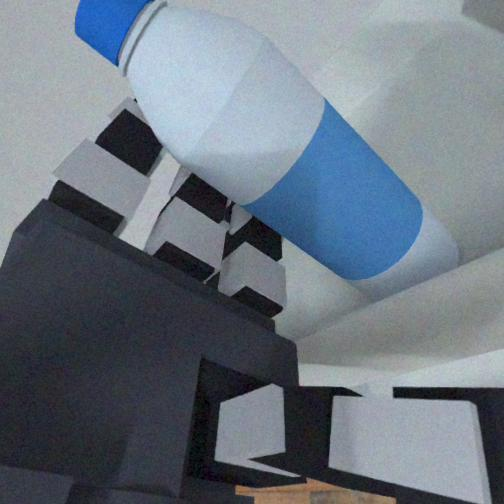

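>>> {"api": "move", "payload": {"base": {"translate_m": 0.05, "strafe_m": 0.006}, "speeds": {"translate_m": 0.06}, "cameras": ["wrist_camera"]}}

Scene clock: 126.13 s.
move: done
base_odometry: x=-1.082 y=-0.017 heading=-2.991
base_tilt: forward=-0.1 right=+0.1
base_status: done
joint_positions: joint_1_rad=-0.005 joint_2_rad=+0.370 joint_3_rad=+3.142 joint_4_rad=-2.320 joint_5_rad=-0.003 joint_6_rad=+1.115 joint_7_rad=+1.569 hand_index_mcp=+0.752 hand_index_abd=+0.011 hand_index_pip=+0.583 hand_index_dip=+0.697 hand_middle_mcp=+0.750 hand_middle_abd=+0.006 hand_middle_pip=+0.578 hand_middle_dip=+0.698 hand_ring_mcp=+0.750 hand_ring_abd=+0.007 hand_ring_pip=+0.578 hand_ring_dip=+0.697 hand_thumb_cmc=-0.555 hand_thumb_axl=+0.679 hand_thumb_mcp=+0.399 hand_thumb_ipl=+0.168 hand_current_limit=+0.400 hand_speed=-0.750
joint_status: not commanded
hand_state: goal,goal,goal,goal,goal,goal,goal,goal,goal,goal,goal,goal,goal,goal,goal,goal
index_mcp_current_ma: 6
index_abd_current_ma: 41
index_pip_current_ma: 11
index_dip_current_ma: -11
middle_mcp_current_ma: 1
middle_abd_current_ma: 23
middle_pip_current_ma: -9
middle_dip_current_ma: -10
ring_mcp_current_ma: 1
ring_abd_current_ma: 26
ring_pip_current_ma: -10
ring_dip_current_ma: -12
thumb_cmc_current_ma: 67
thumb_axl_current_ma: 4
thumb_mcp_current_ma: -8
thumb_ipl_current_ma: -10
hand_goal_index_mcp: 0.750
hand_goal_index_abd: 0.000
hand_goal_index_pip: 0.580
hand_goal_index_dip: 0.700
hand_goal_middle_mcp: 0.750
hand_goal_middle_abd: 0.000
hand_goal_middle_pip: 0.580
hand_goal_middle_dip: 0.700
hand_goal_ring_mcp: 0.750
hand_goal_ring_abd: 0.000
hand_goal_ring_pip: 0.580
hand_goal_ring_dip: 0.700
hand_goal_thumb_cmc: -0.570
hand_goal_thumb_axl: 0.678
hand_goal_thumb_mcp: 0.400
hand_goal_thumb_ipl: 0.170
motor_effort: joint_1_rad=+0(2) joint_2_rad=-22(24) joint_3_rad=+0(1) joint_4_rad=+10(11) joint_5_rad=+1(2) joint_6_rad=+9(10) joint_7_rad=+0(0)
hand_pose: x=+0.7097 y=-0.0817 z=+0.7669 quat_wxyz=(+0.002, -0.709, +0.000, -0.705) (m; base frame)
hand_target: x=+0.7101 y=-0.0829 z=+0.7494 quat_wxyz=(+0.014, -0.712, +0.015, -0.702) (m; base frame)
hand_status: not commanded
pictures: wrist_camera
camera_calibration:
wrist_camera: T_world_to_cam=[[0.0367465, -0.660301, -0.750102, 0.53228], [-0.703787, 0.515787, -0.488516, 0.87718], [0.70946, 0.545863, -0.445758, 0.000289187], [0, 0, 0, 1]] pos_world=[0.597583, -0.101131, 0.827909]

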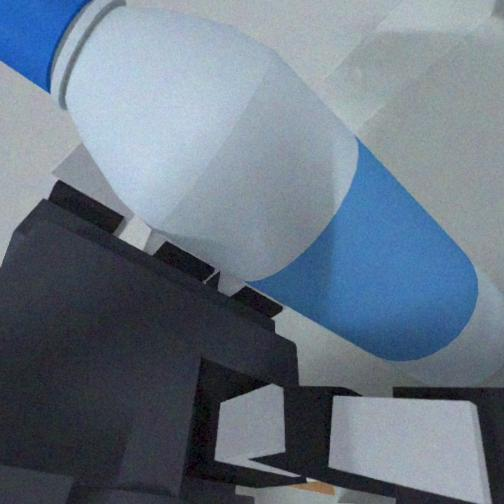

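>>> {"api": "move", "payload": {"joints": {"hand_index_mcp": 0.1, "hand_index_pip": -0.45, "hand_index_dip": 0.0, "hand_middle_mcp": 0.1, "hand_middle_pip": -0.45, "hand_middle_dip": 0.0, "hand_thumb_mcp": -0.3, "hand_thumb_ipl": -0.4}, "cameras": ["wrist_camera"]}}

Scene clock: 128.07 s.
move: off_target
base_odometry: x=-1.082 y=-0.017 heading=-2.991
base_tilt: forward=-0.1 right=+0.1
base_status: not commanded
joint_positions: joint_1_rad=-0.005 joint_2_rad=+0.370 joint_3_rad=+3.143 joint_4_rad=-2.321 joint_5_rad=-0.003 joint_6_rad=+1.115 joint_7_rad=+1.569 hand_index_mcp=+0.168 hand_index_abd=+0.005 hand_index_pip=-0.140 hand_index_dip=+0.019 hand_middle_mcp=+0.130 hand_middle_abd=+0.002 hand_middle_pip=-0.305 hand_middle_dip=+0.013 hand_ring_mcp=+0.750 hand_ring_abd=+0.007 hand_ring_pip=+0.578 hand_ring_dip=+0.697 hand_thumb_cmc=-0.558 hand_thumb_axl=+0.683 hand_thumb_mcp=-0.009 hand_thumb_ipl=-0.354 hand_current_limit=+0.400 hand_speed=-0.750
joint_status: hand_index_mcp off_target (ended at +0.168, target +0.100); hand_index_pip off_target (ended at -0.140, target -0.450); hand_middle_mcp off_target (ended at +0.130, target +0.100); hand_middle_pip off_target (ended at -0.305, target -0.450); hand_thumb_mcp off_target (ended at -0.009, target -0.300); hand_thumb_ipl off_target (ended at -0.354, target -0.400); the others done
hand_state: blocked,goal,blocked,goal,blocked,goal,blocked,goal,goal,goal,goal,goal,goal,goal,blocked,blocked
index_mcp_current_ma: 335
index_abd_current_ma: 20
index_pip_current_ma: 385
index_dip_current_ma: 83
middle_mcp_current_ma: 145
middle_abd_current_ma: 7
middle_pip_current_ma: 385
middle_dip_current_ma: 57
ring_mcp_current_ma: 1
ring_abd_current_ma: 26
ring_pip_current_ma: -10
ring_dip_current_ma: -12
thumb_cmc_current_ma: 51
thumb_axl_current_ma: 23
thumb_mcp_current_ma: 385
thumb_ipl_current_ma: 290
hand_goal_index_mcp: 0.100
hand_goal_index_abd: 0.000
hand_goal_index_pip: -0.450
hand_goal_index_dip: 0.000
hand_goal_middle_mcp: 0.100
hand_goal_middle_abd: 0.000
hand_goal_middle_pip: -0.450
hand_goal_middle_dip: 0.000
hand_goal_ring_mcp: 0.750
hand_goal_ring_abd: 0.000
hand_goal_ring_pip: 0.580
hand_goal_ring_dip: 0.700
hand_goal_thumb_cmc: -0.570
hand_goal_thumb_axl: 0.678
hand_goal_thumb_mcp: -0.300
hand_goal_thumb_ipl: -0.400
motor_effort: joint_1_rad=+0(2) joint_2_rad=-22(22) joint_3_rad=-1(2) joint_4_rad=+10(11) joint_5_rad=+2(3) joint_6_rad=+9(10) joint_7_rad=+0(1)
hand_pose: x=+0.7096 y=-0.0824 z=+0.7668 quat_wxyz=(+0.001, -0.709, +0.001, -0.705) (m; base frame)
hand_target: x=+0.7101 y=-0.0829 z=+0.7494 quat_wxyz=(+0.014, -0.712, +0.015, -0.702) (m; base frame)
hand_status: not commanded
pictures: wrist_camera
camera_calibration:
wrist_camera: T_world_to_cam=[[0.0358429, -0.660684, -0.749808, 0.532204], [-0.703322, 0.516348, -0.488594, 0.877217], [0.709968, 0.544869, -0.446166, 0.000564403], [0, 0, 0, 1]] pos_world=[0.597489, -0.101638, 0.827905]

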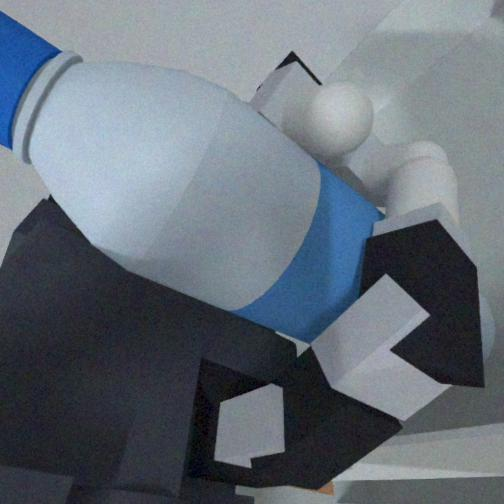

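>>> {"api": "move", "payload": {"joints": {"joint_2_rad": 0.09, "joint_4_rad": -2.12, "joint_6_rad": 0.65}, "min_time_s": 2.5, "cameras": ["wrist_camera"]}}

Scene clock: 131.53 s.
move: done
base_odometry: x=-1.082 y=-0.017 heading=-2.991
base_tilt: forward=-0.1 right=+0.1
base_status: not commanded
joint_positions: joint_1_rad=-0.005 joint_2_rad=+0.131 joint_3_rad=+3.143 joint_4_rad=-2.142 joint_5_rad=-0.003 joint_6_rad=+0.718 joint_7_rad=+1.569 hand_index_mcp=+0.168 hand_index_abd=+0.005 hand_index_pip=-0.140 hand_index_dip=+0.019 hand_middle_mcp=+0.102 hand_middle_abd=+0.002 hand_middle_pip=-0.447 hand_middle_dip=+0.003 hand_ring_mcp=+0.750 hand_ring_abd=+0.007 hand_ring_pip=+0.578 hand_ring_dip=+0.697 hand_thumb_cmc=-0.558 hand_thumb_axl=+0.683 hand_thumb_mcp=-0.009 hand_thumb_ipl=-0.354 hand_current_limit=+0.400 hand_speed=-0.750
joint_status: all done
hand_state: blocked,goal,blocked,goal,goal,goal,goal,goal,goal,goal,goal,goal,goal,goal,blocked,blocked
index_mcp_current_ma: 336
index_abd_current_ma: 20
index_pip_current_ma: 385
index_dip_current_ma: 83
middle_mcp_current_ma: 9
middle_abd_current_ma: 6
middle_pip_current_ma: 11
middle_dip_current_ma: 10
ring_mcp_current_ma: 1
ring_abd_current_ma: 26
ring_pip_current_ma: -10
ring_dip_current_ma: -12
thumb_cmc_current_ma: 51
thumb_axl_current_ma: 23
thumb_mcp_current_ma: 385
thumb_ipl_current_ma: 289
hand_goal_index_mcp: 0.100
hand_goal_index_abd: 0.000
hand_goal_index_pip: -0.450
hand_goal_index_dip: 0.000
hand_goal_middle_mcp: 0.100
hand_goal_middle_abd: 0.000
hand_goal_middle_pip: -0.450
hand_goal_middle_dip: 0.000
hand_goal_ring_mcp: 0.750
hand_goal_ring_abd: 0.000
hand_goal_ring_pip: 0.580
hand_goal_ring_dip: 0.700
hand_goal_thumb_cmc: -0.570
hand_goal_thumb_axl: 0.678
hand_goal_thumb_mcp: -0.300
hand_goal_thumb_ipl: -0.400
on_its_own: hand_middle_mcp moved -0.028 to your old target +0.100; hand_middle_pip moved -0.142 to your old target -0.450
motor_effort: joint_1_rad=+0(1) joint_2_rad=-19(27) joint_3_rad=+0(1) joint_4_rad=+15(15) joint_5_rad=+1(2) joint_6_rad=+9(13) joint_7_rad=+0(1)
hand_pose: x=+0.7158 y=-0.0822 z=+0.8778 quat_wxyz=(+0.002, -0.701, +0.001, -0.713) (m; base frame)
hand_target: x=+0.7108 y=-0.0829 z=+0.8904 quat_wxyz=(+0.014, -0.703, +0.014, -0.711) (m; base frame)
hand_status: not commanded
pictures: wrist_camera
camera_calibration:
wrist_camera: T_world_to_cam=[[0.0518697, -0.659598, -0.749826, 0.603872], [-0.693339, 0.516601, -0.502399, 0.940647], [0.718742, 0.545943, -0.430529, 0.0256543], [0, 0, 0, 1]] pos_world=[0.602426, -0.101632, 0.936424]

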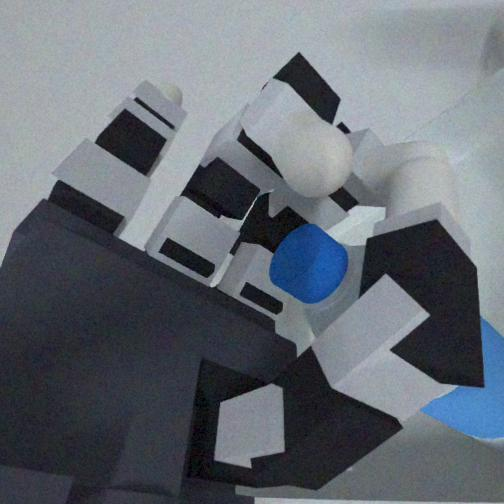

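>>> {"api": "move", "payload": {"joints": {"hand_index_pip": 0.58, "hand_index_dip": 0.70, "hand_middle_pip": 0.58, "hand_middle_dip": 0.70, "hand_thumb_mcp": 0.4, "hand_thumb_ipl": 0.17, "hand_thumb_axl": 0.50}}}

>>> {"api": "move", "payload": {"joints": {"hand_index_mcp": 0.75, "hand_middle_mcp": 0.75}, "base": {"strafe_m": 0.004}, "speeds": {"strafe_m": 0.06}, "cameras": ["wrist_camera"]}}

Scene clock: 135.20 s.
move: done
base_odometry: x=-1.082 y=-0.017 heading=-2.991
base_tilt: forward=-0.1 right=+0.1
base_status: not commanded
joint_positions: joint_1_rad=-0.005 joint_2_rad=+0.131 joint_3_rad=+3.143 joint_4_rad=-2.142 joint_5_rad=-0.003 joint_6_rad=+0.718 joint_7_rad=+1.569 hand_index_mcp=+0.102 hand_index_abd=+0.005 hand_index_pip=+0.577 hand_index_dip=+0.697 hand_middle_mcp=+0.102 hand_middle_abd=+0.002 hand_middle_pip=+0.577 hand_middle_dip=+0.697 hand_ring_mcp=+0.750 hand_ring_abd=+0.007 hand_ring_pip=+0.578 hand_ring_dip=+0.697 hand_thumb_cmc=-0.555 hand_thumb_axl=+0.501 hand_thumb_mcp=+0.399 hand_thumb_ipl=+0.168 hand_current_limit=+0.400 hand_speed=-0.750
joint_status: all done
hand_state: goal,goal,goal,goal,goal,goal,goal,goal,goal,goal,goal,goal,goal,goal,goal,goal
index_mcp_current_ma: 10
index_abd_current_ma: 17
index_pip_current_ma: -13
index_dip_current_ma: -11
middle_mcp_current_ma: 9
middle_abd_current_ma: 6
middle_pip_current_ma: -12
middle_dip_current_ma: -10
ring_mcp_current_ma: 1
ring_abd_current_ma: 26
ring_pip_current_ma: -10
ring_dip_current_ma: -12
thumb_cmc_current_ma: 66
thumb_axl_current_ma: 5
thumb_mcp_current_ma: -4
thumb_ipl_current_ma: -9
hand_goal_index_mcp: 0.100
hand_goal_index_abd: 0.000
hand_goal_index_pip: 0.580
hand_goal_index_dip: 0.700
hand_goal_middle_mcp: 0.100
hand_goal_middle_abd: 0.000
hand_goal_middle_pip: 0.580
hand_goal_middle_dip: 0.700
hand_goal_ring_mcp: 0.750
hand_goal_ring_abd: 0.000
hand_goal_ring_pip: 0.580
hand_goal_ring_dip: 0.700
hand_goal_thumb_cmc: -0.570
hand_goal_thumb_axl: 0.500
hand_goal_thumb_mcp: 0.400
hand_goal_thumb_ipl: 0.170
on_its_own: hand_index_mcp moved -0.065 to your old target +0.100
motor_effort: joint_1_rad=+1(1) joint_2_rad=-19(19) joint_3_rad=+0(0) joint_4_rad=+15(15) joint_5_rad=+1(1) joint_6_rad=+9(9) joint_7_rad=+1(1)
hand_pose: x=+0.7158 y=-0.0822 z=+0.8778 quat_wxyz=(+0.002, -0.701, +0.001, -0.713) (m; base frame)
hand_target: x=+0.7108 y=-0.0829 z=+0.8904 quat_wxyz=(+0.014, -0.703, +0.014, -0.711) (m; base frame)
hand_status: not commanded
pictures: none

Scene clock: 136.43 s.
move: done
base_odometry: x=-1.081 y=-0.021 heading=-2.992
base_tilt: forward=-0.1 right=+0.1
base_status: done
joint_positions: joint_1_rad=-0.005 joint_2_rad=+0.130 joint_3_rad=+3.143 joint_4_rad=-2.142 joint_5_rad=-0.003 joint_6_rad=+0.717 joint_7_rad=+1.569 hand_index_mcp=+0.747 hand_index_abd=+0.005 hand_index_pip=+0.577 hand_index_dip=+0.697 hand_middle_mcp=+0.747 hand_middle_abd=+0.002 hand_middle_pip=+0.577 hand_middle_dip=+0.698 hand_ring_mcp=+0.750 hand_ring_abd=+0.007 hand_ring_pip=+0.578 hand_ring_dip=+0.697 hand_thumb_cmc=-0.555 hand_thumb_axl=+0.501 hand_thumb_mcp=+0.399 hand_thumb_ipl=+0.168 hand_current_limit=+0.400 hand_speed=-0.750
joint_status: all done
hand_state: goal,goal,goal,goal,goal,goal,goal,goal,goal,goal,goal,goal,goal,goal,goal,goal
index_mcp_current_ma: -11
index_abd_current_ma: 17
index_pip_current_ma: -11
index_dip_current_ma: -11
middle_mcp_current_ma: -11
middle_abd_current_ma: 6
middle_pip_current_ma: -11
middle_dip_current_ma: -10
ring_mcp_current_ma: 1
ring_abd_current_ma: 26
ring_pip_current_ma: -9
ring_dip_current_ma: -12
thumb_cmc_current_ma: 66
thumb_axl_current_ma: 5
thumb_mcp_current_ma: -4
thumb_ipl_current_ma: -9
hand_goal_index_mcp: 0.750
hand_goal_index_abd: 0.000
hand_goal_index_pip: 0.580
hand_goal_index_dip: 0.700
hand_goal_middle_mcp: 0.750
hand_goal_middle_abd: 0.000
hand_goal_middle_pip: 0.580
hand_goal_middle_dip: 0.700
hand_goal_ring_mcp: 0.750
hand_goal_ring_abd: 0.000
hand_goal_ring_pip: 0.580
hand_goal_ring_dip: 0.700
hand_goal_thumb_cmc: -0.570
hand_goal_thumb_axl: 0.500
hand_goal_thumb_mcp: 0.400
hand_goal_thumb_ipl: 0.170
motor_effort: joint_1_rad=+1(3) joint_2_rad=-19(20) joint_3_rad=+0(3) joint_4_rad=+15(15) joint_5_rad=+1(2) joint_6_rad=+9(10) joint_7_rad=+0(0)
hand_pose: x=+0.7156 y=-0.0822 z=+0.8780 quat_wxyz=(+0.002, -0.701, +0.001, -0.713) (m; base frame)
hand_target: x=+0.7108 y=-0.0829 z=+0.8904 quat_wxyz=(+0.014, -0.703, +0.014, -0.711) (m; base frame)
hand_status: not commanded
pictures: wrist_camera
camera_calibration:
wrist_camera: T_world_to_cam=[[0.0519232, -0.659557, -0.749859, 0.60403], [-0.693303, 0.516628, -0.50242, 0.940679], [0.718773, 0.545967, -0.430448, 0.02572], [0, 0, 0, 1]] pos_world=[0.602326, -0.101632, 0.936625]

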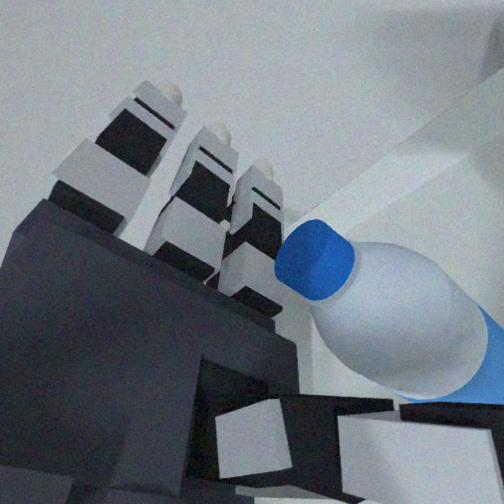

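>>> {"api": "move", "payload": {"joints": {"joint_2_rad": 0.405, "joint_4_rad": -2.33, "joint_6_rad": 1.15}, "min_time_s": 2.5, "cameras": ["wrist_camera"]}}

Scene clock: 139.90 s.
move: done
base_odometry: x=-1.081 y=-0.021 heading=-2.992
base_tilt: forward=-0.1 right=+0.1
base_status: not commanded
joint_positions: joint_1_rad=-0.005 joint_2_rad=+0.363 joint_3_rad=+3.143 joint_4_rad=-2.315 joint_5_rad=-0.003 joint_6_rad=+1.093 joint_7_rad=+1.569 hand_index_mcp=+0.747 hand_index_abd=+0.005 hand_index_pip=+0.577 hand_index_dip=+0.697 hand_middle_mcp=+0.747 hand_middle_abd=+0.002 hand_middle_pip=+0.577 hand_middle_dip=+0.698 hand_ring_mcp=+0.750 hand_ring_abd=+0.007 hand_ring_pip=+0.578 hand_ring_dip=+0.697 hand_thumb_cmc=-0.555 hand_thumb_axl=+0.501 hand_thumb_mcp=+0.399 hand_thumb_ipl=+0.168 hand_current_limit=+0.400 hand_speed=-0.750
joint_status: all done
hand_state: goal,goal,goal,goal,goal,goal,goal,goal,goal,goal,goal,goal,goal,goal,goal,goal
index_mcp_current_ma: -11
index_abd_current_ma: 17
index_pip_current_ma: -11
index_dip_current_ma: -11
middle_mcp_current_ma: -11
middle_abd_current_ma: 6
middle_pip_current_ma: -11
middle_dip_current_ma: -10
ring_mcp_current_ma: 1
ring_abd_current_ma: 26
ring_pip_current_ma: -9
ring_dip_current_ma: -12
thumb_cmc_current_ma: 66
thumb_axl_current_ma: 5
thumb_mcp_current_ma: -4
thumb_ipl_current_ma: -9
hand_goal_index_mcp: 0.750
hand_goal_index_abd: 0.000
hand_goal_index_pip: 0.580
hand_goal_index_dip: 0.700
hand_goal_middle_mcp: 0.750
hand_goal_middle_abd: 0.000
hand_goal_middle_pip: 0.580
hand_goal_middle_dip: 0.700
hand_goal_ring_mcp: 0.750
hand_goal_ring_abd: 0.000
hand_goal_ring_pip: 0.580
hand_goal_ring_dip: 0.700
hand_goal_thumb_cmc: -0.570
hand_goal_thumb_axl: 0.500
hand_goal_thumb_mcp: 0.400
hand_goal_thumb_ipl: 0.170
motor_effort: joint_1_rad=+0(1) joint_2_rad=-22(24) joint_3_rad=+0(0) joint_4_rad=+10(16) joint_5_rad=+1(1) joint_6_rad=+9(10) joint_7_rad=+0(0)
hand_pose: x=+0.7100 y=-0.0824 z=+0.7667 quat_wxyz=(+0.001, -0.712, +0.001, -0.702) (m; base frame)
hand_target: x=+0.7101 y=-0.0829 z=+0.7494 quat_wxyz=(+0.014, -0.712, +0.015, -0.702) (m; base frame)
hand_status: not commanded
pictures: wrist_camera
camera_calibration:
wrist_camera: T_world_to_cam=[[0.0285116, -0.660566, -0.750226, 0.537627], [-0.708088, 0.516404, -0.481599, 0.875431], [0.705548, 0.544957, -0.453016, 0.0086235], [0, 0, 0, 1]] pos_world=[0.598469, -0.101637, 0.828855]

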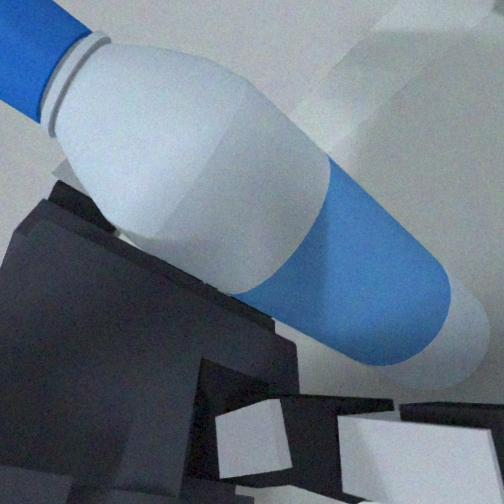

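>>> {"api": "move", "payload": {"joints": {"hand_index_mcp": 0.1, "hand_index_pip": -0.45, "hand_index_dip": 0.0, "hand_middle_mcp": 0.1, "hand_middle_pip": -0.45, "hand_middle_dip": 0.0}, "cameras": ["wrist_camera"]}}

Scene clock: 142.37 s.
move: off_target
base_odometry: x=-1.081 y=-0.021 heading=-2.992
base_tilt: forward=-0.1 right=+0.1
base_status: not commanded
joint_positions: joint_1_rad=-0.005 joint_2_rad=+0.364 joint_3_rad=+3.144 joint_4_rad=-2.317 joint_5_rad=-0.003 joint_6_rad=+1.101 joint_7_rad=+1.569 hand_index_mcp=+0.121 hand_index_abd=+0.004 hand_index_pip=-0.325 hand_index_dip=+0.015 hand_middle_mcp=+0.122 hand_middle_abd=+0.004 hand_middle_pip=-0.329 hand_middle_dip=+0.014 hand_ring_mcp=+0.750 hand_ring_abd=+0.007 hand_ring_pip=+0.578 hand_ring_dip=+0.697 hand_thumb_cmc=-0.555 hand_thumb_axl=+0.501 hand_thumb_mcp=+0.399 hand_thumb_ipl=+0.168 hand_current_limit=+0.400 hand_speed=-0.750
joint_status: hand_index_mcp off_target (ended at +0.121, target +0.100); hand_index_pip off_target (ended at -0.325, target -0.450); hand_middle_mcp off_target (ended at +0.122, target +0.100); hand_middle_pip off_target (ended at -0.329, target -0.450); the others done
hand_state: blocked,goal,blocked,goal,blocked,goal,blocked,goal,goal,goal,goal,goal,goal,goal,goal,goal
index_mcp_current_ma: 97
index_abd_current_ma: 15
index_pip_current_ma: 385
index_dip_current_ma: 65
middle_mcp_current_ma: 103
middle_abd_current_ma: 15
middle_pip_current_ma: 385
middle_dip_current_ma: 61
ring_mcp_current_ma: 1
ring_abd_current_ma: 26
ring_pip_current_ma: -9
ring_dip_current_ma: -12
thumb_cmc_current_ma: 66
thumb_axl_current_ma: 5
thumb_mcp_current_ma: -4
thumb_ipl_current_ma: -9
hand_goal_index_mcp: 0.100
hand_goal_index_abd: 0.000
hand_goal_index_pip: -0.450
hand_goal_index_dip: 0.000
hand_goal_middle_mcp: 0.100
hand_goal_middle_abd: 0.000
hand_goal_middle_pip: -0.450
hand_goal_middle_dip: 0.000
hand_goal_ring_mcp: 0.750
hand_goal_ring_abd: 0.000
hand_goal_ring_pip: 0.580
hand_goal_ring_dip: 0.700
hand_goal_thumb_cmc: -0.570
hand_goal_thumb_axl: 0.500
hand_goal_thumb_mcp: 0.400
hand_goal_thumb_ipl: 0.170
motor_effort: joint_1_rad=+0(2) joint_2_rad=-22(24) joint_3_rad=+0(1) joint_4_rad=+10(11) joint_5_rad=+1(1) joint_6_rad=+8(11) joint_7_rad=-1(1)
hand_pose: x=+0.7099 y=-0.0826 z=+0.7679 quat_wxyz=(+0.001, -0.710, +0.001, -0.704) (m; base frame)
hand_target: x=+0.7101 y=-0.0829 z=+0.7494 quat_wxyz=(+0.014, -0.712, +0.015, -0.702) (m; base frame)
hand_status: not commanded
pictures: wrist_camera
camera_calibration:
wrist_camera: T_world_to_cam=[[0.0327376, -0.660668, -0.749964, 0.535147], [-0.705018, 0.516605, -0.48587, 0.877244], [0.708434, 0.544644, -0.44887, 0.00405021], [0, 0, 0, 1]] pos_world=[0.598083, -0.10184, 0.829385]

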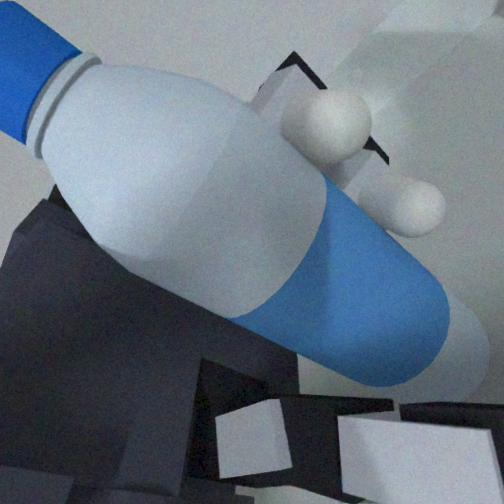

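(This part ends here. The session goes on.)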